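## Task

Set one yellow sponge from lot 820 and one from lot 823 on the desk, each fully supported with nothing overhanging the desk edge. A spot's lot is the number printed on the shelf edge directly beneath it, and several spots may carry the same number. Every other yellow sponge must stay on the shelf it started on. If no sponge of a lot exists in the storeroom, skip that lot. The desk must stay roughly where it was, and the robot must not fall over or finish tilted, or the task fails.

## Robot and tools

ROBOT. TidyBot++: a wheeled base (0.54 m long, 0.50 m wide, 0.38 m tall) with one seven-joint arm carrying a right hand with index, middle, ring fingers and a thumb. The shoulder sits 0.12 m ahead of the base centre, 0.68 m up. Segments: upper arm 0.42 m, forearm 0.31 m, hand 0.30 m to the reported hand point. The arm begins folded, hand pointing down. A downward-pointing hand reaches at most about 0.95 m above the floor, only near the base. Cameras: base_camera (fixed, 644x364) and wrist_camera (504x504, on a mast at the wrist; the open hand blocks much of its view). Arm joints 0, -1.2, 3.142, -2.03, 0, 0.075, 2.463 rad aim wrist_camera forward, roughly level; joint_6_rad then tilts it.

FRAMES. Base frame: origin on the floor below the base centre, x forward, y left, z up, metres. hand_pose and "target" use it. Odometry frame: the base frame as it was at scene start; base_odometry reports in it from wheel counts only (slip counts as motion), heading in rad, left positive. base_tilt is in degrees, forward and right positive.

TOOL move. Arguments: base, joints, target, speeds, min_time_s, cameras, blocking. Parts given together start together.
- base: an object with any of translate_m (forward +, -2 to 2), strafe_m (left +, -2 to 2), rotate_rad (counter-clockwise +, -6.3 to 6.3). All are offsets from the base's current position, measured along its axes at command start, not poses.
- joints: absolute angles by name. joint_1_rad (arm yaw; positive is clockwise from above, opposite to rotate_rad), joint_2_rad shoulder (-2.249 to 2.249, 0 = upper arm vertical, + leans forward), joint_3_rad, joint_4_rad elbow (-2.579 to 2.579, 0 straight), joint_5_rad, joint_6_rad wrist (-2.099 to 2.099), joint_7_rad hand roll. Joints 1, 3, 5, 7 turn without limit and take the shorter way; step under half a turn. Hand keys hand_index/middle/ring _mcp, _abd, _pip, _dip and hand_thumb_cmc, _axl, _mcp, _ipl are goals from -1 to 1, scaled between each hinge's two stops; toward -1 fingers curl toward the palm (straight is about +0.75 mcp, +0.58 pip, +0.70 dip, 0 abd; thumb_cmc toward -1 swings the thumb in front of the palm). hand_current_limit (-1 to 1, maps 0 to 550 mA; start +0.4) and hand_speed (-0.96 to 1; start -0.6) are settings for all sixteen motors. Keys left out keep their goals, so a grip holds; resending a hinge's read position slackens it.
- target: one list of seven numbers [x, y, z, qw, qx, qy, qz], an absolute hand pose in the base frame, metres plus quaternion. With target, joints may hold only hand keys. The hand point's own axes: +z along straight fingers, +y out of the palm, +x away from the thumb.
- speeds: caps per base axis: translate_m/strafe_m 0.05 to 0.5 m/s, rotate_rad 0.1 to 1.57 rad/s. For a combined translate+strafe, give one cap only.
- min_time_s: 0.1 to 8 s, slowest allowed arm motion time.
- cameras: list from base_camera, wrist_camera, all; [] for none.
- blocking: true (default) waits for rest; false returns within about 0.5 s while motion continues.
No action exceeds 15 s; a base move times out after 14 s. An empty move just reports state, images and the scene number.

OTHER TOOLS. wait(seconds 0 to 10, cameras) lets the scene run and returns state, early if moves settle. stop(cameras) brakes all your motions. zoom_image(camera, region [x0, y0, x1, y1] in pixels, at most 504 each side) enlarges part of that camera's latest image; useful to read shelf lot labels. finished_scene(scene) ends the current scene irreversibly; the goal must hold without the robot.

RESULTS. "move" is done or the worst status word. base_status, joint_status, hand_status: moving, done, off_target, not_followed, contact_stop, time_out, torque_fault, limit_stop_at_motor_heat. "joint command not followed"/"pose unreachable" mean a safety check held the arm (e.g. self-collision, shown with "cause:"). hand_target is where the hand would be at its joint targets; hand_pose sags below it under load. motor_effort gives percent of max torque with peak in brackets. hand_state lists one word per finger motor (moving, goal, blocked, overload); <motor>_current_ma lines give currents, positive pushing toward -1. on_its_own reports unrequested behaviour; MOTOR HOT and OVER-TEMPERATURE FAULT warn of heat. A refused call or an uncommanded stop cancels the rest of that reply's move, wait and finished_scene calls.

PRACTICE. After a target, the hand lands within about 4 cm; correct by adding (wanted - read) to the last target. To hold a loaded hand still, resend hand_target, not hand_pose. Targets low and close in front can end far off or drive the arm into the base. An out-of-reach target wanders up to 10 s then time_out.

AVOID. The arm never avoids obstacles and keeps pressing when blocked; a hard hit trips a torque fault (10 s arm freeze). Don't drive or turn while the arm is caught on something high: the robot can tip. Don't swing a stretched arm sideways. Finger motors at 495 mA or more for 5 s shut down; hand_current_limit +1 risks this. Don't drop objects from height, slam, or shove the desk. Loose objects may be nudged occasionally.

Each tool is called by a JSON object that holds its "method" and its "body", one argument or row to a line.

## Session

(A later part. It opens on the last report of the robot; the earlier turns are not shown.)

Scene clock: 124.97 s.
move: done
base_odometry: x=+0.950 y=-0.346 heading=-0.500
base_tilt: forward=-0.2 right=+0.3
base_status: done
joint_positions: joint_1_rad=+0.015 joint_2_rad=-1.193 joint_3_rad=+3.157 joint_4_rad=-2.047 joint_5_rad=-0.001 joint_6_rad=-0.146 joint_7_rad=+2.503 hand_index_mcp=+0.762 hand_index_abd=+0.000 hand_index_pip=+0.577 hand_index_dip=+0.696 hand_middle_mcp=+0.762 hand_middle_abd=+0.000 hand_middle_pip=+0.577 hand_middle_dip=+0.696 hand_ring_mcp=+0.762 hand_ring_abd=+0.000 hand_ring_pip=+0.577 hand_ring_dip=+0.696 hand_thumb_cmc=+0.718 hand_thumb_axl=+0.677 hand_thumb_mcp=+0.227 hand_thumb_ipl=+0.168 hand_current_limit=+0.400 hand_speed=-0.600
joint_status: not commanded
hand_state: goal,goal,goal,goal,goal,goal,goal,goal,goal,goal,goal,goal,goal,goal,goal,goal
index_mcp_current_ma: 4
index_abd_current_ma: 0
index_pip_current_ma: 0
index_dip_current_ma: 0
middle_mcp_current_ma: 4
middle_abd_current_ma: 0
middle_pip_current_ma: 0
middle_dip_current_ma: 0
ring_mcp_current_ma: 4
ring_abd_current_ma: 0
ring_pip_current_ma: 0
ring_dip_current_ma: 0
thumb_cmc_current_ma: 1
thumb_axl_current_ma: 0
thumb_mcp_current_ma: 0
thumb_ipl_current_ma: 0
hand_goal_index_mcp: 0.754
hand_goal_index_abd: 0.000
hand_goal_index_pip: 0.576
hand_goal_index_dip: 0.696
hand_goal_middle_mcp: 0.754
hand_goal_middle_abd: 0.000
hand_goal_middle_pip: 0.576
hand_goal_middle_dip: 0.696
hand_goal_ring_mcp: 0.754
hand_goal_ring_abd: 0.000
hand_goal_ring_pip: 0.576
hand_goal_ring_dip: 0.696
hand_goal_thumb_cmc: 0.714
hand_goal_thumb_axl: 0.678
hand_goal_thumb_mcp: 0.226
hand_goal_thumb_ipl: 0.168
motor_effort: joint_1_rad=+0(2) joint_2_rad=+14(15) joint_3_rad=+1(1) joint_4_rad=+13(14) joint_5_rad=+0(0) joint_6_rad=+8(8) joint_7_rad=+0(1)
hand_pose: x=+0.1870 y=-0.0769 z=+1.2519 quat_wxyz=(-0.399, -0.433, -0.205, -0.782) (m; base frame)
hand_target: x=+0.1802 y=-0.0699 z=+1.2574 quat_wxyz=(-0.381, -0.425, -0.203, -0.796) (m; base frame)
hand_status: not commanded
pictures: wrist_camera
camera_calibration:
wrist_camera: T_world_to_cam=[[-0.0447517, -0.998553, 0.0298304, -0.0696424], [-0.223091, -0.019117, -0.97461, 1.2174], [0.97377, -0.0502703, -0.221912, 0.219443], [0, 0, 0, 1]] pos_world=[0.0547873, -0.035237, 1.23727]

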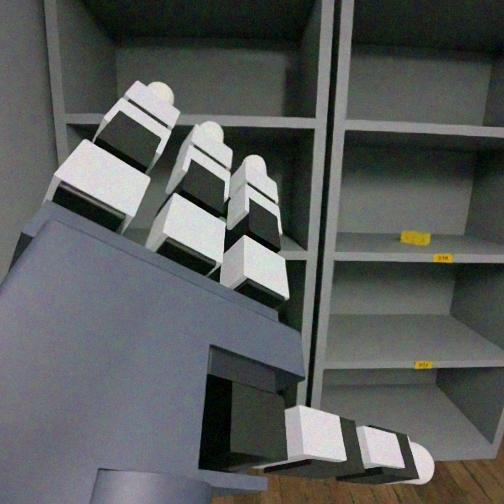

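{"method": "move", "body": {
  "base": {"rotate_rad":1.1},
  "cameras": ["all"]
}}

{"method": "move", "body": {
  "base": {"rotate_rad":1.0},
  "cameras": ["all"]
}}

{"method": "move", "body": {
  "base": {"rotate_rad":1.1},
  "cameras": ["all"]
}}

{"method": "move", "body": {
  "base": {"rotate_rad":1.1},
  "cameras": ["all"]
}}

{"method": "move", "body": {
  "base": {"rotate_rad":1.1},
  "cameras": ["all"]
}}

Scene clock: 146.47 s.
move: done
base_odometry: x=+0.950 y=-0.346 heading=+0.599
base_tilt: forward=-0.2 right=+0.3
base_status: done
joint_positions: joint_1_rad=+0.015 joint_2_rad=-1.193 joint_3_rad=+3.156 joint_4_rad=-2.047 joint_5_rad=-0.001 joint_6_rad=-0.146 joint_7_rad=+2.503 hand_index_mcp=+0.762 hand_index_abd=+0.000 hand_index_pip=+0.577 hand_index_dip=+0.696 hand_middle_mcp=+0.762 hand_middle_abd=+0.000 hand_middle_pip=+0.577 hand_middle_dip=+0.696 hand_ring_mcp=+0.762 hand_ring_abd=+0.000 hand_ring_pip=+0.577 hand_ring_dip=+0.696 hand_thumb_cmc=+0.718 hand_thumb_axl=+0.677 hand_thumb_mcp=+0.227 hand_thumb_ipl=+0.168 hand_current_limit=+0.400 hand_speed=-0.600
joint_status: not commanded
hand_state: goal,goal,goal,goal,goal,goal,goal,goal,goal,goal,goal,goal,goal,goal,goal,goal
index_mcp_current_ma: 4
index_abd_current_ma: 0
index_pip_current_ma: 0
index_dip_current_ma: 0
middle_mcp_current_ma: 4
middle_abd_current_ma: 0
middle_pip_current_ma: 0
middle_dip_current_ma: 0
ring_mcp_current_ma: 4
ring_abd_current_ma: 0
ring_pip_current_ma: 0
ring_dip_current_ma: 0
thumb_cmc_current_ma: 1
thumb_axl_current_ma: 0
thumb_mcp_current_ma: 0
thumb_ipl_current_ma: 0
hand_goal_index_mcp: 0.754
hand_goal_index_abd: 0.000
hand_goal_index_pip: 0.576
hand_goal_index_dip: 0.696
hand_goal_middle_mcp: 0.754
hand_goal_middle_abd: 0.000
hand_goal_middle_pip: 0.576
hand_goal_middle_dip: 0.696
hand_goal_ring_mcp: 0.754
hand_goal_ring_abd: 0.000
hand_goal_ring_pip: 0.576
hand_goal_ring_dip: 0.696
hand_goal_thumb_cmc: 0.714
hand_goal_thumb_axl: 0.678
hand_goal_thumb_mcp: 0.226
hand_goal_thumb_ipl: 0.168
motor_effort: joint_1_rad=+0(2) joint_2_rad=+14(15) joint_3_rad=+1(1) joint_4_rad=+13(14) joint_5_rad=+0(0) joint_6_rad=+7(8) joint_7_rad=+0(1)
hand_pose: x=+0.1871 y=-0.0769 z=+1.2519 quat_wxyz=(-0.399, -0.433, -0.205, -0.782) (m; base frame)
hand_target: x=+0.1802 y=-0.0699 z=+1.2574 quat_wxyz=(-0.381, -0.425, -0.203, -0.796) (m; base frame)
hand_status: not commanded
pictures: base_camera, wrist_camera
camera_calibration:
wrist_camera: T_world_to_cam=[[-0.0445125, -0.998559, 0.0299803, -0.069841], [-0.223098, -0.0193162, -0.974605, 1.21739], [0.973779, -0.0500706, -0.221916, 0.219455], [0, 0, 0, 1]] pos_world=[0.0547871, -0.0352368, 1.23727]

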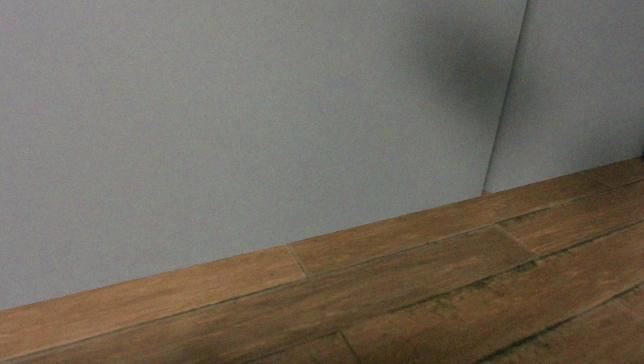

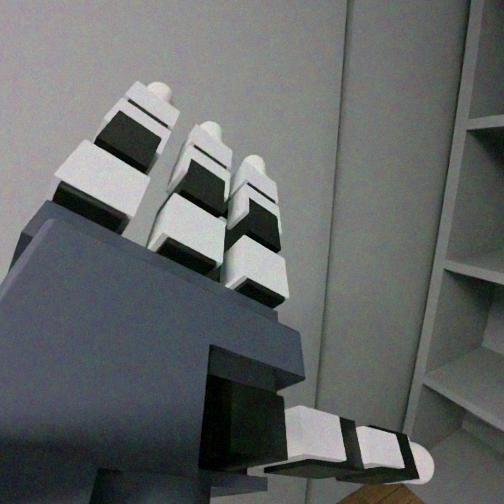

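Scene clock: 148.37 s.
move: done
base_odometry: x=+0.950 y=-0.346 heading=+1.597
base_tilt: forward=-0.2 right=+0.3
base_status: done
joint_positions: joint_1_rad=+0.015 joint_2_rad=-1.193 joint_3_rad=+3.156 joint_4_rad=-2.047 joint_5_rad=-0.001 joint_6_rad=-0.146 joint_7_rad=+2.503 hand_index_mcp=+0.762 hand_index_abd=+0.000 hand_index_pip=+0.577 hand_index_dip=+0.696 hand_middle_mcp=+0.762 hand_middle_abd=+0.000 hand_middle_pip=+0.577 hand_middle_dip=+0.696 hand_ring_mcp=+0.762 hand_ring_abd=+0.000 hand_ring_pip=+0.577 hand_ring_dip=+0.696 hand_thumb_cmc=+0.718 hand_thumb_axl=+0.677 hand_thumb_mcp=+0.227 hand_thumb_ipl=+0.168 hand_current_limit=+0.400 hand_speed=-0.600
joint_status: not commanded
hand_state: goal,goal,goal,goal,goal,goal,goal,goal,goal,goal,goal,goal,goal,goal,goal,goal
index_mcp_current_ma: 4
index_abd_current_ma: 0
index_pip_current_ma: 0
index_dip_current_ma: 0
middle_mcp_current_ma: 4
middle_abd_current_ma: 0
middle_pip_current_ma: 0
middle_dip_current_ma: 0
ring_mcp_current_ma: 4
ring_abd_current_ma: 0
ring_pip_current_ma: 0
ring_dip_current_ma: 0
thumb_cmc_current_ma: 1
thumb_axl_current_ma: 0
thumb_mcp_current_ma: 0
thumb_ipl_current_ma: 0
hand_goal_index_mcp: 0.754
hand_goal_index_abd: 0.000
hand_goal_index_pip: 0.576
hand_goal_index_dip: 0.696
hand_goal_middle_mcp: 0.754
hand_goal_middle_abd: 0.000
hand_goal_middle_pip: 0.576
hand_goal_middle_dip: 0.696
hand_goal_ring_mcp: 0.754
hand_goal_ring_abd: 0.000
hand_goal_ring_pip: 0.576
hand_goal_ring_dip: 0.696
hand_goal_thumb_cmc: 0.714
hand_goal_thumb_axl: 0.678
hand_goal_thumb_mcp: 0.226
hand_goal_thumb_ipl: 0.168
motor_effort: joint_1_rad=+0(2) joint_2_rad=+14(15) joint_3_rad=+1(1) joint_4_rad=+13(14) joint_5_rad=+0(0) joint_6_rad=+7(8) joint_7_rad=+0(1)
hand_pose: x=+0.1871 y=-0.0768 z=+1.2519 quat_wxyz=(-0.399, -0.433, -0.205, -0.782) (m; base frame)
hand_target: x=+0.1802 y=-0.0699 z=+1.2574 quat_wxyz=(-0.381, -0.425, -0.203, -0.796) (m; base frame)
hand_status: not commanded
pictures: base_camera, wrist_camera
camera_calibration:
wrist_camera: T_world_to_cam=[[-0.0441986, -0.998572, 0.0300107, -0.0698963], [-0.223097, -0.0194156, -0.974603, 1.21738], [0.973794, -0.0497714, -0.221921, 0.21947], [0, 0, 0, 1]] pos_world=[0.0547868, -0.0352369, 1.23727]

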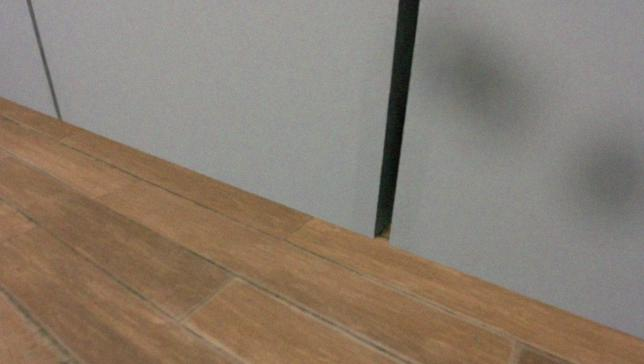

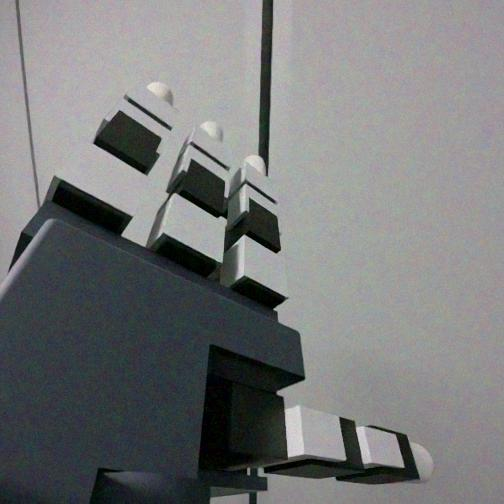

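Scene clock: 150.33 s.
move: done
base_odometry: x=+0.950 y=-0.346 heading=+2.696
base_tilt: forward=-0.2 right=+0.3
base_status: done
joint_positions: joint_1_rad=+0.015 joint_2_rad=-1.193 joint_3_rad=+3.156 joint_4_rad=-2.047 joint_5_rad=-0.001 joint_6_rad=-0.146 joint_7_rad=+2.503 hand_index_mcp=+0.762 hand_index_abd=+0.000 hand_index_pip=+0.577 hand_index_dip=+0.696 hand_middle_mcp=+0.762 hand_middle_abd=+0.000 hand_middle_pip=+0.577 hand_middle_dip=+0.696 hand_ring_mcp=+0.762 hand_ring_abd=+0.000 hand_ring_pip=+0.577 hand_ring_dip=+0.696 hand_thumb_cmc=+0.718 hand_thumb_axl=+0.677 hand_thumb_mcp=+0.227 hand_thumb_ipl=+0.168 hand_current_limit=+0.400 hand_speed=-0.600
joint_status: not commanded
hand_state: goal,goal,goal,goal,goal,goal,goal,goal,goal,goal,goal,goal,goal,goal,goal,goal
index_mcp_current_ma: 4
index_abd_current_ma: 0
index_pip_current_ma: 0
index_dip_current_ma: 0
middle_mcp_current_ma: 4
middle_abd_current_ma: 0
middle_pip_current_ma: 0
middle_dip_current_ma: 0
ring_mcp_current_ma: 4
ring_abd_current_ma: 0
ring_pip_current_ma: 0
ring_dip_current_ma: 0
thumb_cmc_current_ma: 1
thumb_axl_current_ma: 0
thumb_mcp_current_ma: 0
thumb_ipl_current_ma: 0
hand_goal_index_mcp: 0.754
hand_goal_index_abd: 0.000
hand_goal_index_pip: 0.576
hand_goal_index_dip: 0.696
hand_goal_middle_mcp: 0.754
hand_goal_middle_abd: 0.000
hand_goal_middle_pip: 0.576
hand_goal_middle_dip: 0.696
hand_goal_ring_mcp: 0.754
hand_goal_ring_abd: 0.000
hand_goal_ring_pip: 0.576
hand_goal_ring_dip: 0.696
hand_goal_thumb_cmc: 0.714
hand_goal_thumb_axl: 0.678
hand_goal_thumb_mcp: 0.226
hand_goal_thumb_ipl: 0.168
motor_effort: joint_1_rad=+1(2) joint_2_rad=+14(15) joint_3_rad=+1(1) joint_4_rad=+13(14) joint_5_rad=+0(0) joint_6_rad=+7(8) joint_7_rad=+0(1)
hand_pose: x=+0.1871 y=-0.0767 z=+1.2519 quat_wxyz=(-0.399, -0.433, -0.205, -0.782) (m; base frame)
hand_target: x=+0.1802 y=-0.0699 z=+1.2574 quat_wxyz=(-0.381, -0.425, -0.203, -0.796) (m; base frame)
hand_status: not commanded
pictures: base_camera, wrist_camera
camera_calibration:
wrist_camera: T_world_to_cam=[[-0.0439819, -0.99858, 0.0300633, -0.0698693], [-0.223099, -0.0195151, -0.9746, 1.2174], [0.973803, -0.0495718, -0.221924, 0.219388], [0, 0, 0, 1]] pos_world=[0.0548866, -0.0351369, 1.23727]

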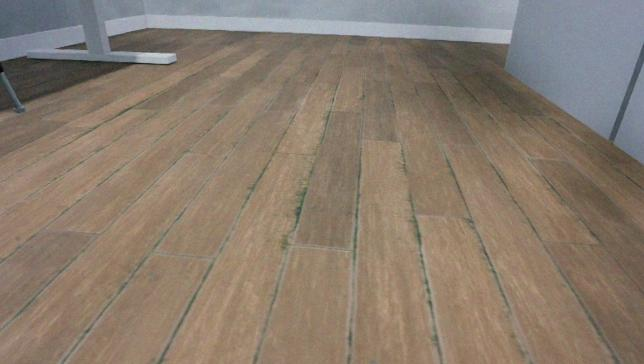

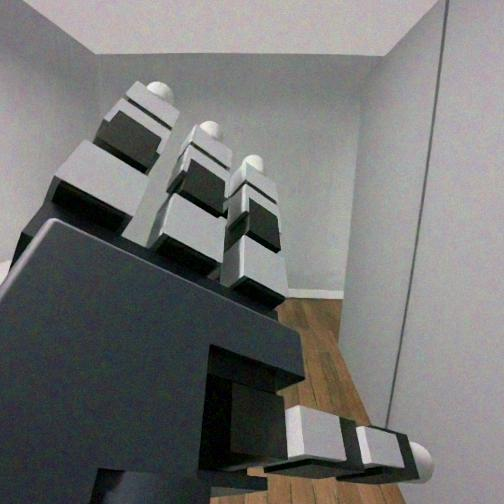

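Scene clock: 152.30 s.
move: done
base_odometry: x=+0.950 y=-0.346 heading=-2.489
base_tilt: forward=-0.2 right=+0.3
base_status: done
joint_positions: joint_1_rad=+0.015 joint_2_rad=-1.193 joint_3_rad=+3.156 joint_4_rad=-2.047 joint_5_rad=-0.001 joint_6_rad=-0.146 joint_7_rad=+2.503 hand_index_mcp=+0.762 hand_index_abd=+0.000 hand_index_pip=+0.577 hand_index_dip=+0.696 hand_middle_mcp=+0.762 hand_middle_abd=+0.000 hand_middle_pip=+0.577 hand_middle_dip=+0.696 hand_ring_mcp=+0.762 hand_ring_abd=+0.000 hand_ring_pip=+0.577 hand_ring_dip=+0.696 hand_thumb_cmc=+0.718 hand_thumb_axl=+0.677 hand_thumb_mcp=+0.227 hand_thumb_ipl=+0.168 hand_current_limit=+0.400 hand_speed=-0.600
joint_status: not commanded
hand_state: goal,goal,goal,goal,goal,goal,goal,goal,goal,goal,goal,goal,goal,goal,goal,goal
index_mcp_current_ma: 4
index_abd_current_ma: 0
index_pip_current_ma: 0
index_dip_current_ma: 0
middle_mcp_current_ma: 4
middle_abd_current_ma: 0
middle_pip_current_ma: 0
middle_dip_current_ma: 0
ring_mcp_current_ma: 4
ring_abd_current_ma: 0
ring_pip_current_ma: 0
ring_dip_current_ma: 0
thumb_cmc_current_ma: 1
thumb_axl_current_ma: 0
thumb_mcp_current_ma: 0
thumb_ipl_current_ma: 0
hand_goal_index_mcp: 0.754
hand_goal_index_abd: 0.000
hand_goal_index_pip: 0.576
hand_goal_index_dip: 0.696
hand_goal_middle_mcp: 0.754
hand_goal_middle_abd: 0.000
hand_goal_middle_pip: 0.576
hand_goal_middle_dip: 0.696
hand_goal_ring_mcp: 0.754
hand_goal_ring_abd: 0.000
hand_goal_ring_pip: 0.576
hand_goal_ring_dip: 0.696
hand_goal_thumb_cmc: 0.714
hand_goal_thumb_axl: 0.678
hand_goal_thumb_mcp: 0.226
hand_goal_thumb_ipl: 0.168
motor_effort: joint_1_rad=+1(2) joint_2_rad=+14(14) joint_3_rad=+1(1) joint_4_rad=+13(14) joint_5_rad=+0(0) joint_6_rad=+8(8) joint_7_rad=+0(1)
hand_pose: x=+0.1871 y=-0.0767 z=+1.2519 quat_wxyz=(-0.399, -0.433, -0.206, -0.782) (m; base frame)
hand_target: x=+0.1802 y=-0.0699 z=+1.2574 quat_wxyz=(-0.381, -0.425, -0.203, -0.796) (m; base frame)
hand_status: not commanded
pictures: base_camera, wrist_camera
camera_calibration:
wrist_camera: T_world_to_cam=[[-0.0437427, -0.998586, 0.0302132, -0.0700679], [-0.223105, -0.0197143, -0.974595, 1.21739], [0.973812, -0.0493721, -0.221928, 0.219399], [0, 0, 0, 1]] pos_world=[0.0548864, -0.0351367, 1.23727]

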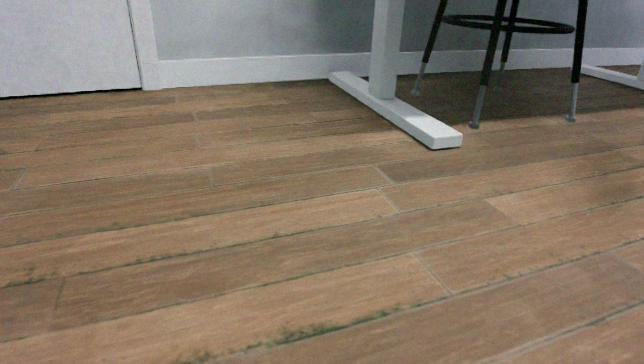

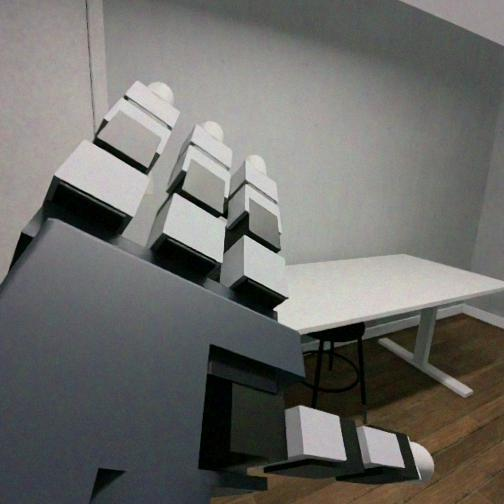

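Scene clock: 154.27 s.
move: done
base_odometry: x=+0.950 y=-0.346 heading=-1.390
base_tilt: forward=-0.2 right=+0.3
base_status: done
joint_positions: joint_1_rad=+0.015 joint_2_rad=-1.193 joint_3_rad=+3.156 joint_4_rad=-2.047 joint_5_rad=-0.001 joint_6_rad=-0.146 joint_7_rad=+2.503 hand_index_mcp=+0.762 hand_index_abd=+0.000 hand_index_pip=+0.577 hand_index_dip=+0.696 hand_middle_mcp=+0.762 hand_middle_abd=+0.000 hand_middle_pip=+0.577 hand_middle_dip=+0.696 hand_ring_mcp=+0.762 hand_ring_abd=+0.000 hand_ring_pip=+0.577 hand_ring_dip=+0.696 hand_thumb_cmc=+0.718 hand_thumb_axl=+0.677 hand_thumb_mcp=+0.227 hand_thumb_ipl=+0.168 hand_current_limit=+0.400 hand_speed=-0.600
joint_status: not commanded
hand_state: goal,goal,goal,goal,goal,goal,goal,goal,goal,goal,goal,goal,goal,goal,goal,goal
index_mcp_current_ma: 4
index_abd_current_ma: 0
index_pip_current_ma: 0
index_dip_current_ma: 0
middle_mcp_current_ma: 4
middle_abd_current_ma: 0
middle_pip_current_ma: 0
middle_dip_current_ma: 0
ring_mcp_current_ma: 4
ring_abd_current_ma: 0
ring_pip_current_ma: 0
ring_dip_current_ma: 0
thumb_cmc_current_ma: 1
thumb_axl_current_ma: 0
thumb_mcp_current_ma: 0
thumb_ipl_current_ma: 0
hand_goal_index_mcp: 0.754
hand_goal_index_abd: 0.000
hand_goal_index_pip: 0.576
hand_goal_index_dip: 0.696
hand_goal_middle_mcp: 0.754
hand_goal_middle_abd: 0.000
hand_goal_middle_pip: 0.576
hand_goal_middle_dip: 0.696
hand_goal_ring_mcp: 0.754
hand_goal_ring_abd: 0.000
hand_goal_ring_pip: 0.576
hand_goal_ring_dip: 0.696
hand_goal_thumb_cmc: 0.714
hand_goal_thumb_axl: 0.678
hand_goal_thumb_mcp: 0.226
hand_goal_thumb_ipl: 0.168
motor_effort: joint_1_rad=+0(2) joint_2_rad=+14(15) joint_3_rad=+1(1) joint_4_rad=+13(14) joint_5_rad=+0(0) joint_6_rad=+7(8) joint_7_rad=+1(1)
hand_pose: x=+0.1871 y=-0.0766 z=+1.2519 quat_wxyz=(-0.399, -0.433, -0.206, -0.782) (m; base frame)
hand_target: x=+0.1802 y=-0.0699 z=+1.2574 quat_wxyz=(-0.381, -0.425, -0.203, -0.796) (m; base frame)
hand_status: not commanded
pictures: base_camera, wrist_camera
camera_calibration:
wrist_camera: T_world_to_cam=[[-0.0436231, -0.998589, 0.0302881, -0.0701702], [-0.223109, -0.0198139, -0.974592, 1.21748], [0.973817, -0.0492723, -0.22193, 0.219427], [0, 0, 0, 1]] pos_world=[0.0548863, -0.0351366, 1.23736]

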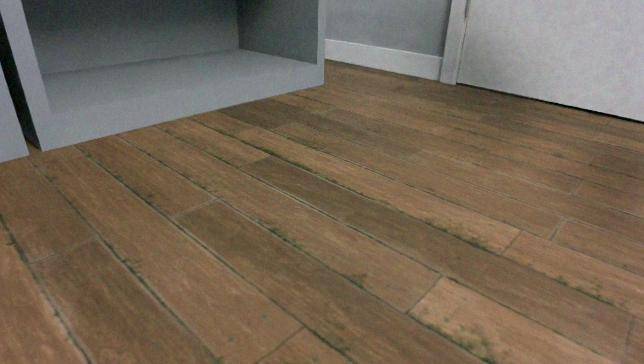

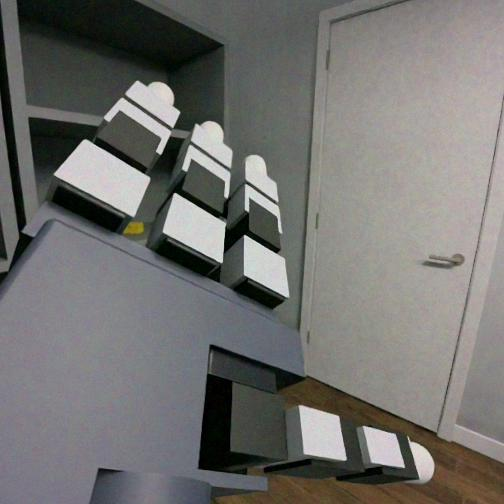

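{"method": "move", "body": {
  "base": {"rotate_rad":-2.253}
}}

{"method": "move", "body": {
  "base": {"translate_m":1.2},
  "cameras": ["all"]
}}

{"method": "move", "body": {
  "base": {"rotate_rad":-0.5},
  "cameras": ["all"]
}}

Scene clock: 174.73 s.
move: done
base_odometry: x=+0.950 y=-0.346 heading=+2.642
base_tilt: forward=-0.2 right=+0.3
base_status: done
joint_positions: joint_1_rad=+0.014 joint_2_rad=-1.193 joint_3_rad=+3.156 joint_4_rad=-2.047 joint_5_rad=-0.001 joint_6_rad=-0.146 joint_7_rad=+2.503 hand_index_mcp=+0.762 hand_index_abd=+0.000 hand_index_pip=+0.577 hand_index_dip=+0.696 hand_middle_mcp=+0.762 hand_middle_abd=+0.000 hand_middle_pip=+0.577 hand_middle_dip=+0.696 hand_ring_mcp=+0.762 hand_ring_abd=+0.000 hand_ring_pip=+0.577 hand_ring_dip=+0.696 hand_thumb_cmc=+0.718 hand_thumb_axl=+0.677 hand_thumb_mcp=+0.227 hand_thumb_ipl=+0.168 hand_current_limit=+0.400 hand_speed=-0.600
joint_status: not commanded
hand_state: goal,goal,goal,goal,goal,goal,goal,goal,goal,goal,goal,goal,goal,goal,goal,goal
index_mcp_current_ma: 4
index_abd_current_ma: 0
index_pip_current_ma: 0
index_dip_current_ma: 0
middle_mcp_current_ma: 4
middle_abd_current_ma: 0
middle_pip_current_ma: 0
middle_dip_current_ma: 0
ring_mcp_current_ma: 4
ring_abd_current_ma: 0
ring_pip_current_ma: 0
ring_dip_current_ma: 0
thumb_cmc_current_ma: 1
thumb_axl_current_ma: 0
thumb_mcp_current_ma: 0
thumb_ipl_current_ma: 0
hand_goal_index_mcp: 0.754
hand_goal_index_abd: 0.000
hand_goal_index_pip: 0.576
hand_goal_index_dip: 0.696
hand_goal_middle_mcp: 0.754
hand_goal_middle_abd: 0.000
hand_goal_middle_pip: 0.576
hand_goal_middle_dip: 0.696
hand_goal_ring_mcp: 0.754
hand_goal_ring_abd: 0.000
hand_goal_ring_pip: 0.576
hand_goal_ring_dip: 0.696
hand_goal_thumb_cmc: 0.714
hand_goal_thumb_axl: 0.678
hand_goal_thumb_mcp: 0.226
hand_goal_thumb_ipl: 0.168
motor_effort: joint_1_rad=+1(2) joint_2_rad=+15(15) joint_3_rad=+1(1) joint_4_rad=+13(14) joint_5_rad=+0(0) joint_6_rad=+8(8) joint_7_rad=+1(1)
hand_pose: x=+0.1871 y=-0.0766 z=+1.2519 quat_wxyz=(-0.399, -0.433, -0.206, -0.782) (m; base frame)
hand_target: x=+0.1802 y=-0.0699 z=+1.2574 quat_wxyz=(-0.381, -0.425, -0.203, -0.796) (m; base frame)
hand_status: not commanded
pictures: none

Scene clock: 178.20 s.
move: done
base_odometry: x=-0.103 y=+0.229 heading=+2.641
base_tilt: forward=-0.2 right=+0.3
base_status: done
joint_positions: joint_1_rad=+0.014 joint_2_rad=-1.195 joint_3_rad=+3.156 joint_4_rad=-2.046 joint_5_rad=-0.001 joint_6_rad=-0.146 joint_7_rad=+2.503 hand_index_mcp=+0.762 hand_index_abd=+0.000 hand_index_pip=+0.577 hand_index_dip=+0.696 hand_middle_mcp=+0.762 hand_middle_abd=+0.000 hand_middle_pip=+0.577 hand_middle_dip=+0.696 hand_ring_mcp=+0.762 hand_ring_abd=+0.000 hand_ring_pip=+0.577 hand_ring_dip=+0.696 hand_thumb_cmc=+0.718 hand_thumb_axl=+0.677 hand_thumb_mcp=+0.227 hand_thumb_ipl=+0.168 hand_current_limit=+0.400 hand_speed=-0.600
joint_status: not commanded
hand_state: goal,goal,goal,goal,goal,goal,goal,goal,goal,goal,goal,goal,goal,goal,goal,goal
index_mcp_current_ma: 4
index_abd_current_ma: 0
index_pip_current_ma: 0
index_dip_current_ma: 0
middle_mcp_current_ma: 4
middle_abd_current_ma: 0
middle_pip_current_ma: 0
middle_dip_current_ma: 0
ring_mcp_current_ma: 4
ring_abd_current_ma: 0
ring_pip_current_ma: 0
ring_dip_current_ma: 0
thumb_cmc_current_ma: 1
thumb_axl_current_ma: 0
thumb_mcp_current_ma: 0
thumb_ipl_current_ma: 0
hand_goal_index_mcp: 0.754
hand_goal_index_abd: 0.000
hand_goal_index_pip: 0.576
hand_goal_index_dip: 0.696
hand_goal_middle_mcp: 0.754
hand_goal_middle_abd: 0.000
hand_goal_middle_pip: 0.576
hand_goal_middle_dip: 0.696
hand_goal_ring_mcp: 0.754
hand_goal_ring_abd: 0.000
hand_goal_ring_pip: 0.576
hand_goal_ring_dip: 0.696
hand_goal_thumb_cmc: 0.714
hand_goal_thumb_axl: 0.678
hand_goal_thumb_mcp: 0.226
hand_goal_thumb_ipl: 0.168
motor_effort: joint_1_rad=+1(2) joint_2_rad=+15(18) joint_3_rad=+1(1) joint_4_rad=+13(14) joint_5_rad=+0(0) joint_6_rad=+8(8) joint_7_rad=+0(1)
hand_pose: x=+0.1860 y=-0.0765 z=+1.2521 quat_wxyz=(-0.399, -0.432, -0.205, -0.782) (m; base frame)
hand_target: x=+0.1802 y=-0.0699 z=+1.2574 quat_wxyz=(-0.381, -0.425, -0.203, -0.796) (m; base frame)
hand_status: not commanded
pictures: base_camera, wrist_camera
camera_calibration:
wrist_camera: T_world_to_cam=[[-0.0434707, -0.998597, 0.0302465, -0.0700768], [-0.221002, -0.0199133, -0.97507, 1.21758], [0.974304, -0.0490715, -0.219826, 0.217962], [0, 0, 0, 1]] pos_world=[0.0536814, -0.0350366, 1.23726]

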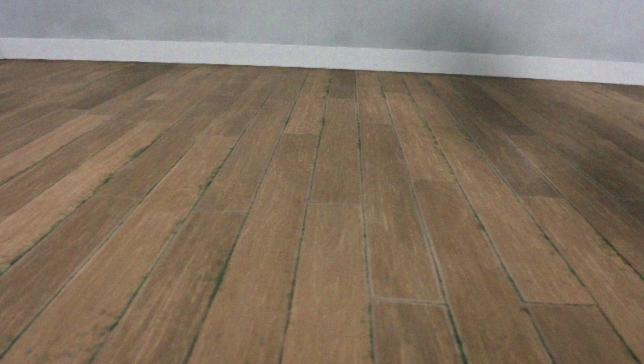

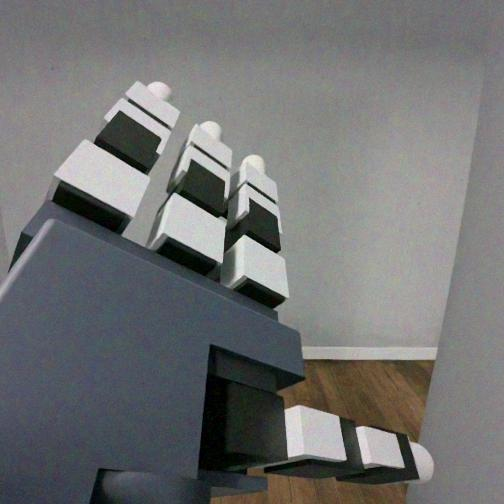

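Scene clock: 179.63 s.
move: done
base_odometry: x=-0.103 y=+0.229 heading=+2.142
base_tilt: forward=-0.2 right=+0.3
base_status: done
joint_positions: joint_1_rad=+0.014 joint_2_rad=-1.195 joint_3_rad=+3.156 joint_4_rad=-2.046 joint_5_rad=-0.001 joint_6_rad=-0.146 joint_7_rad=+2.503 hand_index_mcp=+0.762 hand_index_abd=+0.000 hand_index_pip=+0.577 hand_index_dip=+0.696 hand_middle_mcp=+0.762 hand_middle_abd=+0.000 hand_middle_pip=+0.577 hand_middle_dip=+0.696 hand_ring_mcp=+0.762 hand_ring_abd=+0.000 hand_ring_pip=+0.577 hand_ring_dip=+0.696 hand_thumb_cmc=+0.718 hand_thumb_axl=+0.677 hand_thumb_mcp=+0.227 hand_thumb_ipl=+0.168 hand_current_limit=+0.400 hand_speed=-0.600
joint_status: not commanded
hand_state: goal,goal,goal,goal,goal,goal,goal,goal,goal,goal,goal,goal,goal,goal,goal,goal
index_mcp_current_ma: 4
index_abd_current_ma: 0
index_pip_current_ma: 0
index_dip_current_ma: 0
middle_mcp_current_ma: 4
middle_abd_current_ma: 0
middle_pip_current_ma: 0
middle_dip_current_ma: 0
ring_mcp_current_ma: 4
ring_abd_current_ma: 0
ring_pip_current_ma: 0
ring_dip_current_ma: 0
thumb_cmc_current_ma: 1
thumb_axl_current_ma: 0
thumb_mcp_current_ma: 0
thumb_ipl_current_ma: 0
hand_goal_index_mcp: 0.754
hand_goal_index_abd: 0.000
hand_goal_index_pip: 0.576
hand_goal_index_dip: 0.696
hand_goal_middle_mcp: 0.754
hand_goal_middle_abd: 0.000
hand_goal_middle_pip: 0.576
hand_goal_middle_dip: 0.696
hand_goal_ring_mcp: 0.754
hand_goal_ring_abd: 0.000
hand_goal_ring_pip: 0.576
hand_goal_ring_dip: 0.696
hand_goal_thumb_cmc: 0.714
hand_goal_thumb_axl: 0.678
hand_goal_thumb_mcp: 0.226
hand_goal_thumb_ipl: 0.168
motor_effort: joint_1_rad=+1(2) joint_2_rad=+14(15) joint_3_rad=+1(2) joint_4_rad=+13(14) joint_5_rad=+0(0) joint_6_rad=+8(8) joint_7_rad=+1(1)
hand_pose: x=+0.1860 y=-0.0765 z=+1.2521 quat_wxyz=(-0.399, -0.432, -0.205, -0.782) (m; base frame)
hand_target: x=+0.1802 y=-0.0699 z=+1.2574 quat_wxyz=(-0.381, -0.425, -0.203, -0.796) (m; base frame)
hand_status: not commanded
pictures: base_camera, wrist_camera
camera_calibration:
wrist_camera: T_world_to_cam=[[-0.0433735, -0.998602, 0.0302244, -0.0700549], [-0.221, -0.0199132, -0.97507, 1.21759], [0.974309, -0.0489718, -0.219828, 0.217967], [0, 0, 0, 1]] pos_world=[0.0536813, -0.0350367, 1.23726]

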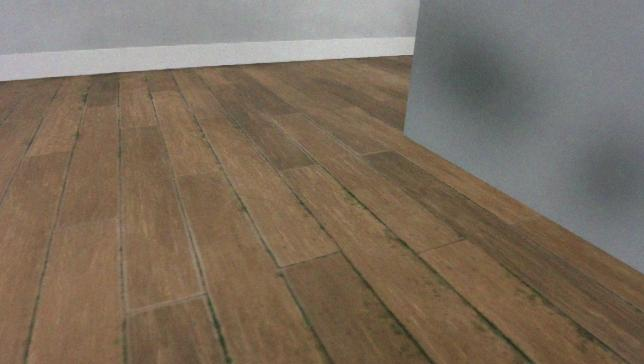

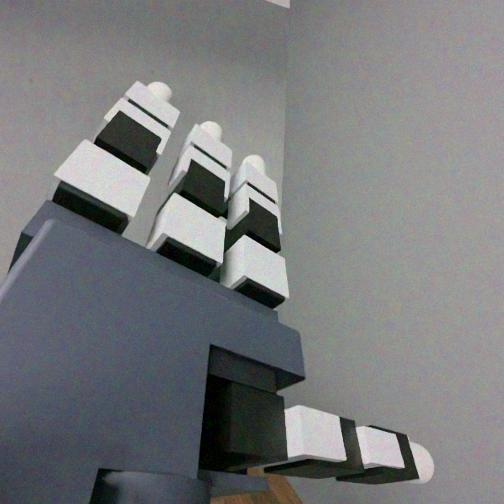

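{"method": "move", "body": {
  "base": {"rotate_rad":0.5}
}}

{"method": "move", "body": {
  "base": {"translate_m":1.42}
}}

{"method": "move", "body": {
  "base": {"rotate_rad":-1.571},
  "cameras": ["all"]
}}

Scene clock: 197.23 s.
move: done
base_odometry: x=-0.103 y=+0.229 heading=+2.640
base_tilt: forward=-0.2 right=+0.3
base_status: done
joint_positions: joint_1_rad=+0.014 joint_2_rad=-1.195 joint_3_rad=+3.156 joint_4_rad=-2.046 joint_5_rad=-0.001 joint_6_rad=-0.146 joint_7_rad=+2.503 hand_index_mcp=+0.762 hand_index_abd=+0.000 hand_index_pip=+0.577 hand_index_dip=+0.696 hand_middle_mcp=+0.762 hand_middle_abd=+0.000 hand_middle_pip=+0.577 hand_middle_dip=+0.696 hand_ring_mcp=+0.762 hand_ring_abd=+0.000 hand_ring_pip=+0.577 hand_ring_dip=+0.696 hand_thumb_cmc=+0.718 hand_thumb_axl=+0.677 hand_thumb_mcp=+0.227 hand_thumb_ipl=+0.168 hand_current_limit=+0.400 hand_speed=-0.600
joint_status: not commanded
hand_state: goal,goal,goal,goal,goal,goal,goal,goal,goal,goal,goal,goal,goal,goal,goal,goal
index_mcp_current_ma: 4
index_abd_current_ma: 0
index_pip_current_ma: 0
index_dip_current_ma: 0
middle_mcp_current_ma: 4
middle_abd_current_ma: 0
middle_pip_current_ma: 0
middle_dip_current_ma: 0
ring_mcp_current_ma: 4
ring_abd_current_ma: 0
ring_pip_current_ma: 0
ring_dip_current_ma: 0
thumb_cmc_current_ma: 1
thumb_axl_current_ma: 0
thumb_mcp_current_ma: 0
thumb_ipl_current_ma: 0
hand_goal_index_mcp: 0.754
hand_goal_index_abd: 0.000
hand_goal_index_pip: 0.576
hand_goal_index_dip: 0.696
hand_goal_middle_mcp: 0.754
hand_goal_middle_abd: 0.000
hand_goal_middle_pip: 0.576
hand_goal_middle_dip: 0.696
hand_goal_ring_mcp: 0.754
hand_goal_ring_abd: 0.000
hand_goal_ring_pip: 0.576
hand_goal_ring_dip: 0.696
hand_goal_thumb_cmc: 0.714
hand_goal_thumb_axl: 0.678
hand_goal_thumb_mcp: 0.226
hand_goal_thumb_ipl: 0.168
motor_effort: joint_1_rad=+2(2) joint_2_rad=+14(15) joint_3_rad=+1(1) joint_4_rad=+12(14) joint_5_rad=+0(0) joint_6_rad=+7(8) joint_7_rad=+1(1)
hand_pose: x=+0.1860 y=-0.0765 z=+1.2521 quat_wxyz=(-0.399, -0.432, -0.205, -0.782) (m; base frame)
hand_target: x=+0.1802 y=-0.0699 z=+1.2574 quat_wxyz=(-0.381, -0.425, -0.203, -0.796) (m; base frame)
hand_status: not commanded
pictures: none

Scene clock: 201.03 s.
move: done
base_odometry: x=-1.348 y=+0.912 heading=+2.641
base_tilt: forward=-0.2 right=+0.3
base_status: done
joint_positions: joint_1_rad=+0.014 joint_2_rad=-1.197 joint_3_rad=+3.156 joint_4_rad=-2.046 joint_5_rad=-0.001 joint_6_rad=-0.146 joint_7_rad=+2.503 hand_index_mcp=+0.762 hand_index_abd=+0.000 hand_index_pip=+0.577 hand_index_dip=+0.696 hand_middle_mcp=+0.762 hand_middle_abd=+0.000 hand_middle_pip=+0.577 hand_middle_dip=+0.696 hand_ring_mcp=+0.762 hand_ring_abd=+0.000 hand_ring_pip=+0.577 hand_ring_dip=+0.696 hand_thumb_cmc=+0.718 hand_thumb_axl=+0.677 hand_thumb_mcp=+0.227 hand_thumb_ipl=+0.168 hand_current_limit=+0.400 hand_speed=-0.600
joint_status: not commanded
hand_state: goal,goal,goal,goal,goal,goal,goal,goal,goal,goal,goal,goal,goal,goal,goal,goal
index_mcp_current_ma: 4
index_abd_current_ma: 0
index_pip_current_ma: 0
index_dip_current_ma: 0
middle_mcp_current_ma: 4
middle_abd_current_ma: 0
middle_pip_current_ma: 0
middle_dip_current_ma: 0
ring_mcp_current_ma: 4
ring_abd_current_ma: 0
ring_pip_current_ma: 0
ring_dip_current_ma: 0
thumb_cmc_current_ma: 1
thumb_axl_current_ma: 0
thumb_mcp_current_ma: 0
thumb_ipl_current_ma: 0
hand_goal_index_mcp: 0.754
hand_goal_index_abd: 0.000
hand_goal_index_pip: 0.576
hand_goal_index_dip: 0.696
hand_goal_middle_mcp: 0.754
hand_goal_middle_abd: 0.000
hand_goal_middle_pip: 0.576
hand_goal_middle_dip: 0.696
hand_goal_ring_mcp: 0.754
hand_goal_ring_abd: 0.000
hand_goal_ring_pip: 0.576
hand_goal_ring_dip: 0.696
hand_goal_thumb_cmc: 0.714
hand_goal_thumb_axl: 0.678
hand_goal_thumb_mcp: 0.226
hand_goal_thumb_ipl: 0.168
motor_effort: joint_1_rad=+0(2) joint_2_rad=+14(18) joint_3_rad=+1(1) joint_4_rad=+13(15) joint_5_rad=+0(0) joint_6_rad=+8(8) joint_7_rad=+0(1)
hand_pose: x=+0.1852 y=-0.0765 z=+1.2523 quat_wxyz=(-0.399, -0.431, -0.205, -0.783) (m; base frame)
hand_target: x=+0.1802 y=-0.0699 z=+1.2574 quat_wxyz=(-0.381, -0.425, -0.203, -0.796) (m; base frame)
hand_status: not commanded
pictures: none

Scene clock: 203.33 s.
move: done
base_odometry: x=-1.348 y=+0.912 heading=+1.071
base_tilt: forward=-0.2 right=+0.3
base_status: done
joint_positions: joint_1_rad=+0.014 joint_2_rad=-1.197 joint_3_rad=+3.156 joint_4_rad=-2.046 joint_5_rad=-0.001 joint_6_rad=-0.146 joint_7_rad=+2.503 hand_index_mcp=+0.762 hand_index_abd=+0.000 hand_index_pip=+0.577 hand_index_dip=+0.696 hand_middle_mcp=+0.762 hand_middle_abd=+0.000 hand_middle_pip=+0.577 hand_middle_dip=+0.696 hand_ring_mcp=+0.762 hand_ring_abd=+0.000 hand_ring_pip=+0.577 hand_ring_dip=+0.696 hand_thumb_cmc=+0.718 hand_thumb_axl=+0.677 hand_thumb_mcp=+0.227 hand_thumb_ipl=+0.168 hand_current_limit=+0.400 hand_speed=-0.600
joint_status: not commanded
hand_state: goal,goal,goal,goal,goal,goal,goal,goal,goal,goal,goal,goal,goal,goal,goal,goal
index_mcp_current_ma: 4
index_abd_current_ma: 0
index_pip_current_ma: 0
index_dip_current_ma: 0
middle_mcp_current_ma: 4
middle_abd_current_ma: 0
middle_pip_current_ma: 0
middle_dip_current_ma: 0
ring_mcp_current_ma: 4
ring_abd_current_ma: 0
ring_pip_current_ma: 0
ring_dip_current_ma: 0
thumb_cmc_current_ma: 1
thumb_axl_current_ma: 0
thumb_mcp_current_ma: 0
thumb_ipl_current_ma: 0
hand_goal_index_mcp: 0.754
hand_goal_index_abd: 0.000
hand_goal_index_pip: 0.576
hand_goal_index_dip: 0.696
hand_goal_middle_mcp: 0.754
hand_goal_middle_abd: 0.000
hand_goal_middle_pip: 0.576
hand_goal_middle_dip: 0.696
hand_goal_ring_mcp: 0.754
hand_goal_ring_abd: 0.000
hand_goal_ring_pip: 0.576
hand_goal_ring_dip: 0.696
hand_goal_thumb_cmc: 0.714
hand_goal_thumb_axl: 0.678
hand_goal_thumb_mcp: 0.226
hand_goal_thumb_ipl: 0.168
motor_effort: joint_1_rad=+0(2) joint_2_rad=+15(15) joint_3_rad=+1(2) joint_4_rad=+13(14) joint_5_rad=+0(0) joint_6_rad=+7(8) joint_7_rad=+0(1)
hand_pose: x=+0.1852 y=-0.0765 z=+1.2523 quat_wxyz=(-0.399, -0.431, -0.205, -0.783) (m; base frame)
hand_target: x=+0.1802 y=-0.0699 z=+1.2574 quat_wxyz=(-0.381, -0.425, -0.203, -0.796) (m; base frame)
hand_status: not commanded
pictures: base_camera, wrist_camera
camera_calibration:
wrist_camera: T_world_to_cam=[[-0.0430817, -0.998612, 0.0302916, -0.0701843], [-0.219606, -0.0201128, -0.975381, 1.21773], [0.974637, -0.0486733, -0.218435, 0.216922], [0, 0, 0, 1]] pos_world=[0.0529779, -0.0350366, 1.23726]

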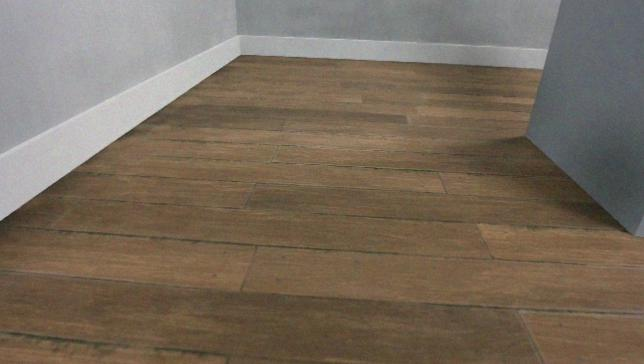

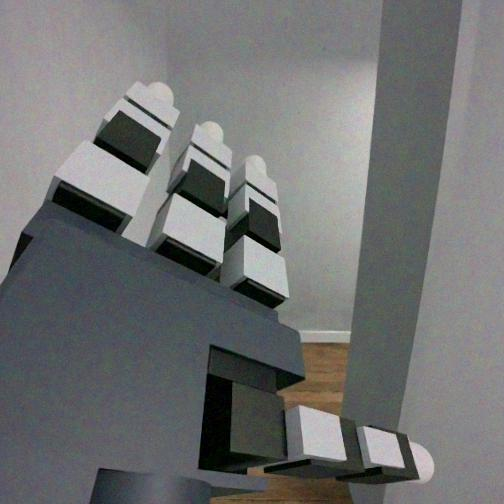

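{"method": "move", "body": {
  "base": {"translate_m":1.62}
}}

{"method": "move", "body": {
  "base": {"rotate_rad":-1.571},
  "cameras": ["all"]
}}

{"method": "zoom_image", "body": {
  "camera": "wrist_camera",
  "region": [280, 100, 504, 420]
}}

Scene clock: 222.87 s.
move: done
base_odometry: x=-0.572 y=+2.334 heading=+1.070
base_tilt: forward=-0.2 right=+0.3
base_status: done
joint_positions: joint_1_rad=+0.014 joint_2_rad=-1.198 joint_3_rad=+3.156 joint_4_rad=-2.046 joint_5_rad=-0.001 joint_6_rad=-0.146 joint_7_rad=+2.503 hand_index_mcp=+0.762 hand_index_abd=+0.000 hand_index_pip=+0.577 hand_index_dip=+0.696 hand_middle_mcp=+0.762 hand_middle_abd=+0.000 hand_middle_pip=+0.577 hand_middle_dip=+0.696 hand_ring_mcp=+0.762 hand_ring_abd=+0.000 hand_ring_pip=+0.577 hand_ring_dip=+0.696 hand_thumb_cmc=+0.718 hand_thumb_axl=+0.677 hand_thumb_mcp=+0.227 hand_thumb_ipl=+0.168 hand_current_limit=+0.400 hand_speed=-0.600
joint_status: not commanded
hand_state: goal,goal,goal,goal,goal,goal,goal,goal,goal,goal,goal,goal,goal,goal,goal,goal
index_mcp_current_ma: 4
index_abd_current_ma: 0
index_pip_current_ma: 0
index_dip_current_ma: 0
middle_mcp_current_ma: 4
middle_abd_current_ma: 0
middle_pip_current_ma: 0
middle_dip_current_ma: 0
ring_mcp_current_ma: 4
ring_abd_current_ma: 0
ring_pip_current_ma: 0
ring_dip_current_ma: 0
thumb_cmc_current_ma: 1
thumb_axl_current_ma: 0
thumb_mcp_current_ma: 0
thumb_ipl_current_ma: 0
hand_goal_index_mcp: 0.754
hand_goal_index_abd: 0.000
hand_goal_index_pip: 0.576
hand_goal_index_dip: 0.696
hand_goal_middle_mcp: 0.754
hand_goal_middle_abd: 0.000
hand_goal_middle_pip: 0.576
hand_goal_middle_dip: 0.696
hand_goal_ring_mcp: 0.754
hand_goal_ring_abd: 0.000
hand_goal_ring_pip: 0.576
hand_goal_ring_dip: 0.696
hand_goal_thumb_cmc: 0.714
hand_goal_thumb_axl: 0.678
hand_goal_thumb_mcp: 0.226
hand_goal_thumb_ipl: 0.168
motor_effort: joint_1_rad=+1(1) joint_2_rad=+15(18) joint_3_rad=+1(1) joint_4_rad=+13(15) joint_5_rad=+0(0) joint_6_rad=+7(8) joint_7_rad=+0(1)
hand_pose: x=+0.1846 y=-0.0765 z=+1.2524 quat_wxyz=(-0.399, -0.431, -0.205, -0.783) (m; base frame)
hand_target: x=+0.1802 y=-0.0699 z=+1.2574 quat_wxyz=(-0.381, -0.425, -0.203, -0.796) (m; base frame)
hand_status: not commanded
pictures: none

Scene clock: 225.17 s.
move: done
base_odometry: x=-0.572 y=+2.334 heading=-0.499
base_tilt: forward=-0.2 right=+0.3
base_status: done
joint_positions: joint_1_rad=+0.014 joint_2_rad=-1.198 joint_3_rad=+3.156 joint_4_rad=-2.046 joint_5_rad=-0.001 joint_6_rad=-0.146 joint_7_rad=+2.503 hand_index_mcp=+0.762 hand_index_abd=+0.000 hand_index_pip=+0.577 hand_index_dip=+0.696 hand_middle_mcp=+0.762 hand_middle_abd=+0.000 hand_middle_pip=+0.577 hand_middle_dip=+0.696 hand_ring_mcp=+0.762 hand_ring_abd=+0.000 hand_ring_pip=+0.577 hand_ring_dip=+0.696 hand_thumb_cmc=+0.718 hand_thumb_axl=+0.677 hand_thumb_mcp=+0.227 hand_thumb_ipl=+0.168 hand_current_limit=+0.400 hand_speed=-0.600
joint_status: not commanded
hand_state: goal,goal,goal,goal,goal,goal,goal,goal,goal,goal,goal,goal,goal,goal,goal,goal
index_mcp_current_ma: 4
index_abd_current_ma: 0
index_pip_current_ma: 0
index_dip_current_ma: 0
middle_mcp_current_ma: 4
middle_abd_current_ma: 0
middle_pip_current_ma: 0
middle_dip_current_ma: 0
ring_mcp_current_ma: 4
ring_abd_current_ma: 0
ring_pip_current_ma: 0
ring_dip_current_ma: 0
thumb_cmc_current_ma: 1
thumb_axl_current_ma: 0
thumb_mcp_current_ma: 0
thumb_ipl_current_ma: 0
hand_goal_index_mcp: 0.754
hand_goal_index_abd: 0.000
hand_goal_index_pip: 0.576
hand_goal_index_dip: 0.696
hand_goal_middle_mcp: 0.754
hand_goal_middle_abd: 0.000
hand_goal_middle_pip: 0.576
hand_goal_middle_dip: 0.696
hand_goal_ring_mcp: 0.754
hand_goal_ring_abd: 0.000
hand_goal_ring_pip: 0.576
hand_goal_ring_dip: 0.696
hand_goal_thumb_cmc: 0.714
hand_goal_thumb_axl: 0.678
hand_goal_thumb_mcp: 0.226
hand_goal_thumb_ipl: 0.168
motor_effort: joint_1_rad=+0(2) joint_2_rad=+14(15) joint_3_rad=+1(1) joint_4_rad=+13(14) joint_5_rad=+0(0) joint_6_rad=+7(8) joint_7_rad=+1(1)
hand_pose: x=+0.1846 y=-0.0764 z=+1.2524 quat_wxyz=(-0.399, -0.431, -0.205, -0.783) (m; base frame)
hand_target: x=+0.1802 y=-0.0699 z=+1.2574 quat_wxyz=(-0.381, -0.425, -0.203, -0.796) (m; base frame)
hand_status: not commanded
pictures: base_camera, wrist_camera
camera_calibration:
wrist_camera: T_world_to_cam=[[-0.0430156, -0.998617, 0.0302221, -0.0701279], [-0.218491, -0.0201149, -0.975632, 1.21785], [0.97489, -0.0485707, -0.217324, 0.216125], [0, 0, 0, 1]] pos_world=[0.0523753, -0.0350367, 1.23726]

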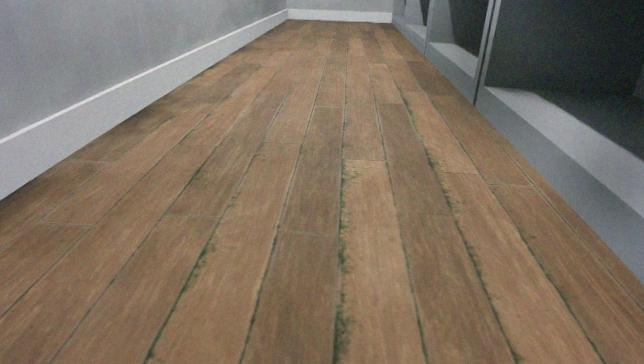

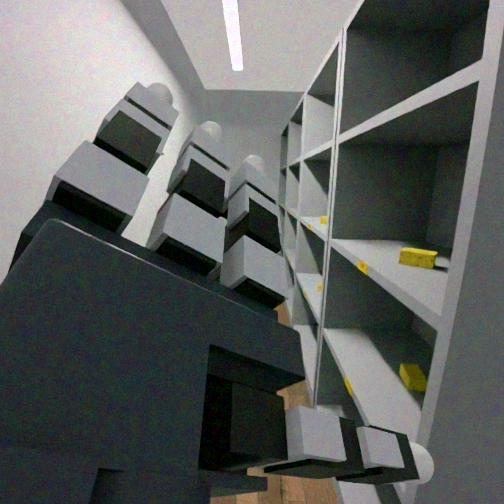

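Scaled by 1.575 from the camera's 504x504 image, which has a finer 720x720 frame.

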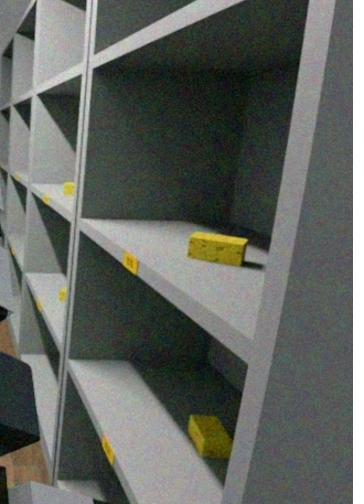

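{"method": "move", "body": {
  "base": {"translate_m":0.5,"strafe_m":0.1}
}}

{"method": "move", "body": {
  "base": {"rotate_rad":-0.9},
  "joints": {"joint_6_rad":-0.4},
  "cameras": ["wrist_camera"]
}}

{"method": "zoom_image", "body": {
  "camera": "wrist_camera",
  "region": [290, 100, 504, 420]
}}

Scene clock: 246.70 s.
move: done
base_odometry: x=-0.085 y=+2.182 heading=-0.500
base_tilt: forward=-0.2 right=+0.3
base_status: done
joint_positions: joint_1_rad=+0.014 joint_2_rad=-1.196 joint_3_rad=+3.156 joint_4_rad=-2.046 joint_5_rad=-0.001 joint_6_rad=-0.146 joint_7_rad=+2.503 hand_index_mcp=+0.762 hand_index_abd=+0.000 hand_index_pip=+0.577 hand_index_dip=+0.696 hand_middle_mcp=+0.762 hand_middle_abd=+0.000 hand_middle_pip=+0.577 hand_middle_dip=+0.696 hand_ring_mcp=+0.762 hand_ring_abd=+0.000 hand_ring_pip=+0.577 hand_ring_dip=+0.696 hand_thumb_cmc=+0.718 hand_thumb_axl=+0.677 hand_thumb_mcp=+0.227 hand_thumb_ipl=+0.168 hand_current_limit=+0.400 hand_speed=-0.600
joint_status: not commanded
hand_state: goal,goal,goal,goal,goal,goal,goal,goal,goal,goal,goal,goal,goal,goal,goal,goal
index_mcp_current_ma: 4
index_abd_current_ma: 0
index_pip_current_ma: 0
index_dip_current_ma: 0
middle_mcp_current_ma: 4
middle_abd_current_ma: 0
middle_pip_current_ma: 0
middle_dip_current_ma: 0
ring_mcp_current_ma: 4
ring_abd_current_ma: 0
ring_pip_current_ma: 0
ring_dip_current_ma: 0
thumb_cmc_current_ma: 1
thumb_axl_current_ma: 0
thumb_mcp_current_ma: 0
thumb_ipl_current_ma: 0
hand_goal_index_mcp: 0.754
hand_goal_index_abd: 0.000
hand_goal_index_pip: 0.576
hand_goal_index_dip: 0.696
hand_goal_middle_mcp: 0.754
hand_goal_middle_abd: 0.000
hand_goal_middle_pip: 0.576
hand_goal_middle_dip: 0.696
hand_goal_ring_mcp: 0.754
hand_goal_ring_abd: 0.000
hand_goal_ring_pip: 0.576
hand_goal_ring_dip: 0.696
hand_goal_thumb_cmc: 0.714
hand_goal_thumb_axl: 0.678
hand_goal_thumb_mcp: 0.226
hand_goal_thumb_ipl: 0.168
motor_effort: joint_1_rad=+1(2) joint_2_rad=+14(18) joint_3_rad=+1(1) joint_4_rad=+13(15) joint_5_rad=+0(0) joint_6_rad=+8(8) joint_7_rad=+1(1)
hand_pose: x=+0.1854 y=-0.0764 z=+1.2524 quat_wxyz=(-0.399, -0.431, -0.205, -0.783) (m; base frame)
hand_target: x=+0.1802 y=-0.0699 z=+1.2574 quat_wxyz=(-0.381, -0.425, -0.203, -0.796) (m; base frame)
hand_status: not commanded
pictures: none

Scene clock: 248.50 s.
move: done
base_odometry: x=-0.085 y=+2.182 heading=-1.398
base_tilt: forward=-0.2 right=+0.3
base_status: done
joint_positions: joint_1_rad=+0.014 joint_2_rad=-1.196 joint_3_rad=+3.156 joint_4_rad=-2.041 joint_5_rad=-0.001 joint_6_rad=-0.357 joint_7_rad=+2.503 hand_index_mcp=+0.763 hand_index_abd=+0.000 hand_index_pip=+0.577 hand_index_dip=+0.696 hand_middle_mcp=+0.763 hand_middle_abd=+0.000 hand_middle_pip=+0.577 hand_middle_dip=+0.696 hand_ring_mcp=+0.763 hand_ring_abd=+0.000 hand_ring_pip=+0.577 hand_ring_dip=+0.696 hand_thumb_cmc=+0.719 hand_thumb_axl=+0.677 hand_thumb_mcp=+0.227 hand_thumb_ipl=+0.168 hand_current_limit=+0.400 hand_speed=-0.600
joint_status: all done
hand_state: goal,goal,goal,goal,goal,goal,goal,goal,goal,goal,goal,goal,goal,goal,goal,goal
index_mcp_current_ma: 5
index_abd_current_ma: 0
index_pip_current_ma: 0
index_dip_current_ma: 0
middle_mcp_current_ma: 5
middle_abd_current_ma: 0
middle_pip_current_ma: 0
middle_dip_current_ma: 0
ring_mcp_current_ma: 5
ring_abd_current_ma: 0
ring_pip_current_ma: 0
ring_dip_current_ma: 0
thumb_cmc_current_ma: 2
thumb_axl_current_ma: 0
thumb_mcp_current_ma: 0
thumb_ipl_current_ma: 0
hand_goal_index_mcp: 0.754
hand_goal_index_abd: 0.000
hand_goal_index_pip: 0.576
hand_goal_index_dip: 0.696
hand_goal_middle_mcp: 0.754
hand_goal_middle_abd: 0.000
hand_goal_middle_pip: 0.576
hand_goal_middle_dip: 0.696
hand_goal_ring_mcp: 0.754
hand_goal_ring_abd: 0.000
hand_goal_ring_pip: 0.576
hand_goal_ring_dip: 0.696
hand_goal_thumb_cmc: 0.714
hand_goal_thumb_axl: 0.678
hand_goal_thumb_mcp: 0.226
hand_goal_thumb_ipl: 0.168
motor_effort: joint_1_rad=+1(2) joint_2_rad=+14(16) joint_3_rad=+1(1) joint_4_rad=+14(16) joint_5_rad=+0(0) joint_6_rad=+8(11) joint_7_rad=+1(1)
hand_pose: x=+0.2229 y=-0.0764 z=+1.2031 quat_wxyz=(-0.374, -0.510, -0.245, -0.735) (m; base frame)
hand_target: x=+0.2256 y=-0.0699 z=+1.1961 quat_wxyz=(-0.352, -0.521, -0.249, -0.737) (m; base frame)
hand_status: not commanded
pictures: wrist_camera
camera_calibration:
wrist_camera: T_world_to_cam=[[-0.0332323, -0.998851, 0.0345297, -0.0742818], [-0.415639, -0.0176075, -0.909359, 1.14246], [0.908922, -0.0445719, -0.414576, 0.420332], [0, 0, 0, 1]] pos_world=[0.0903318, -0.0353457, 1.21573]

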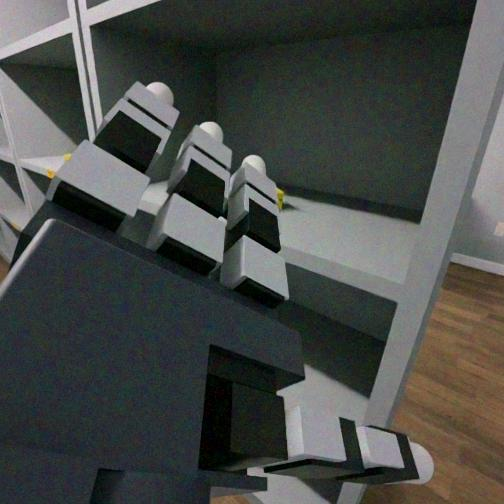

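Scaled by 1.575 from the camera's 504x504 image, which has a finer 720x720 frame.

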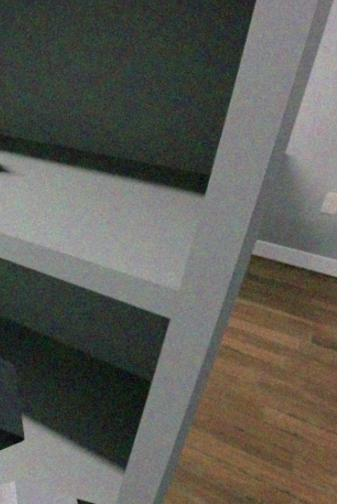

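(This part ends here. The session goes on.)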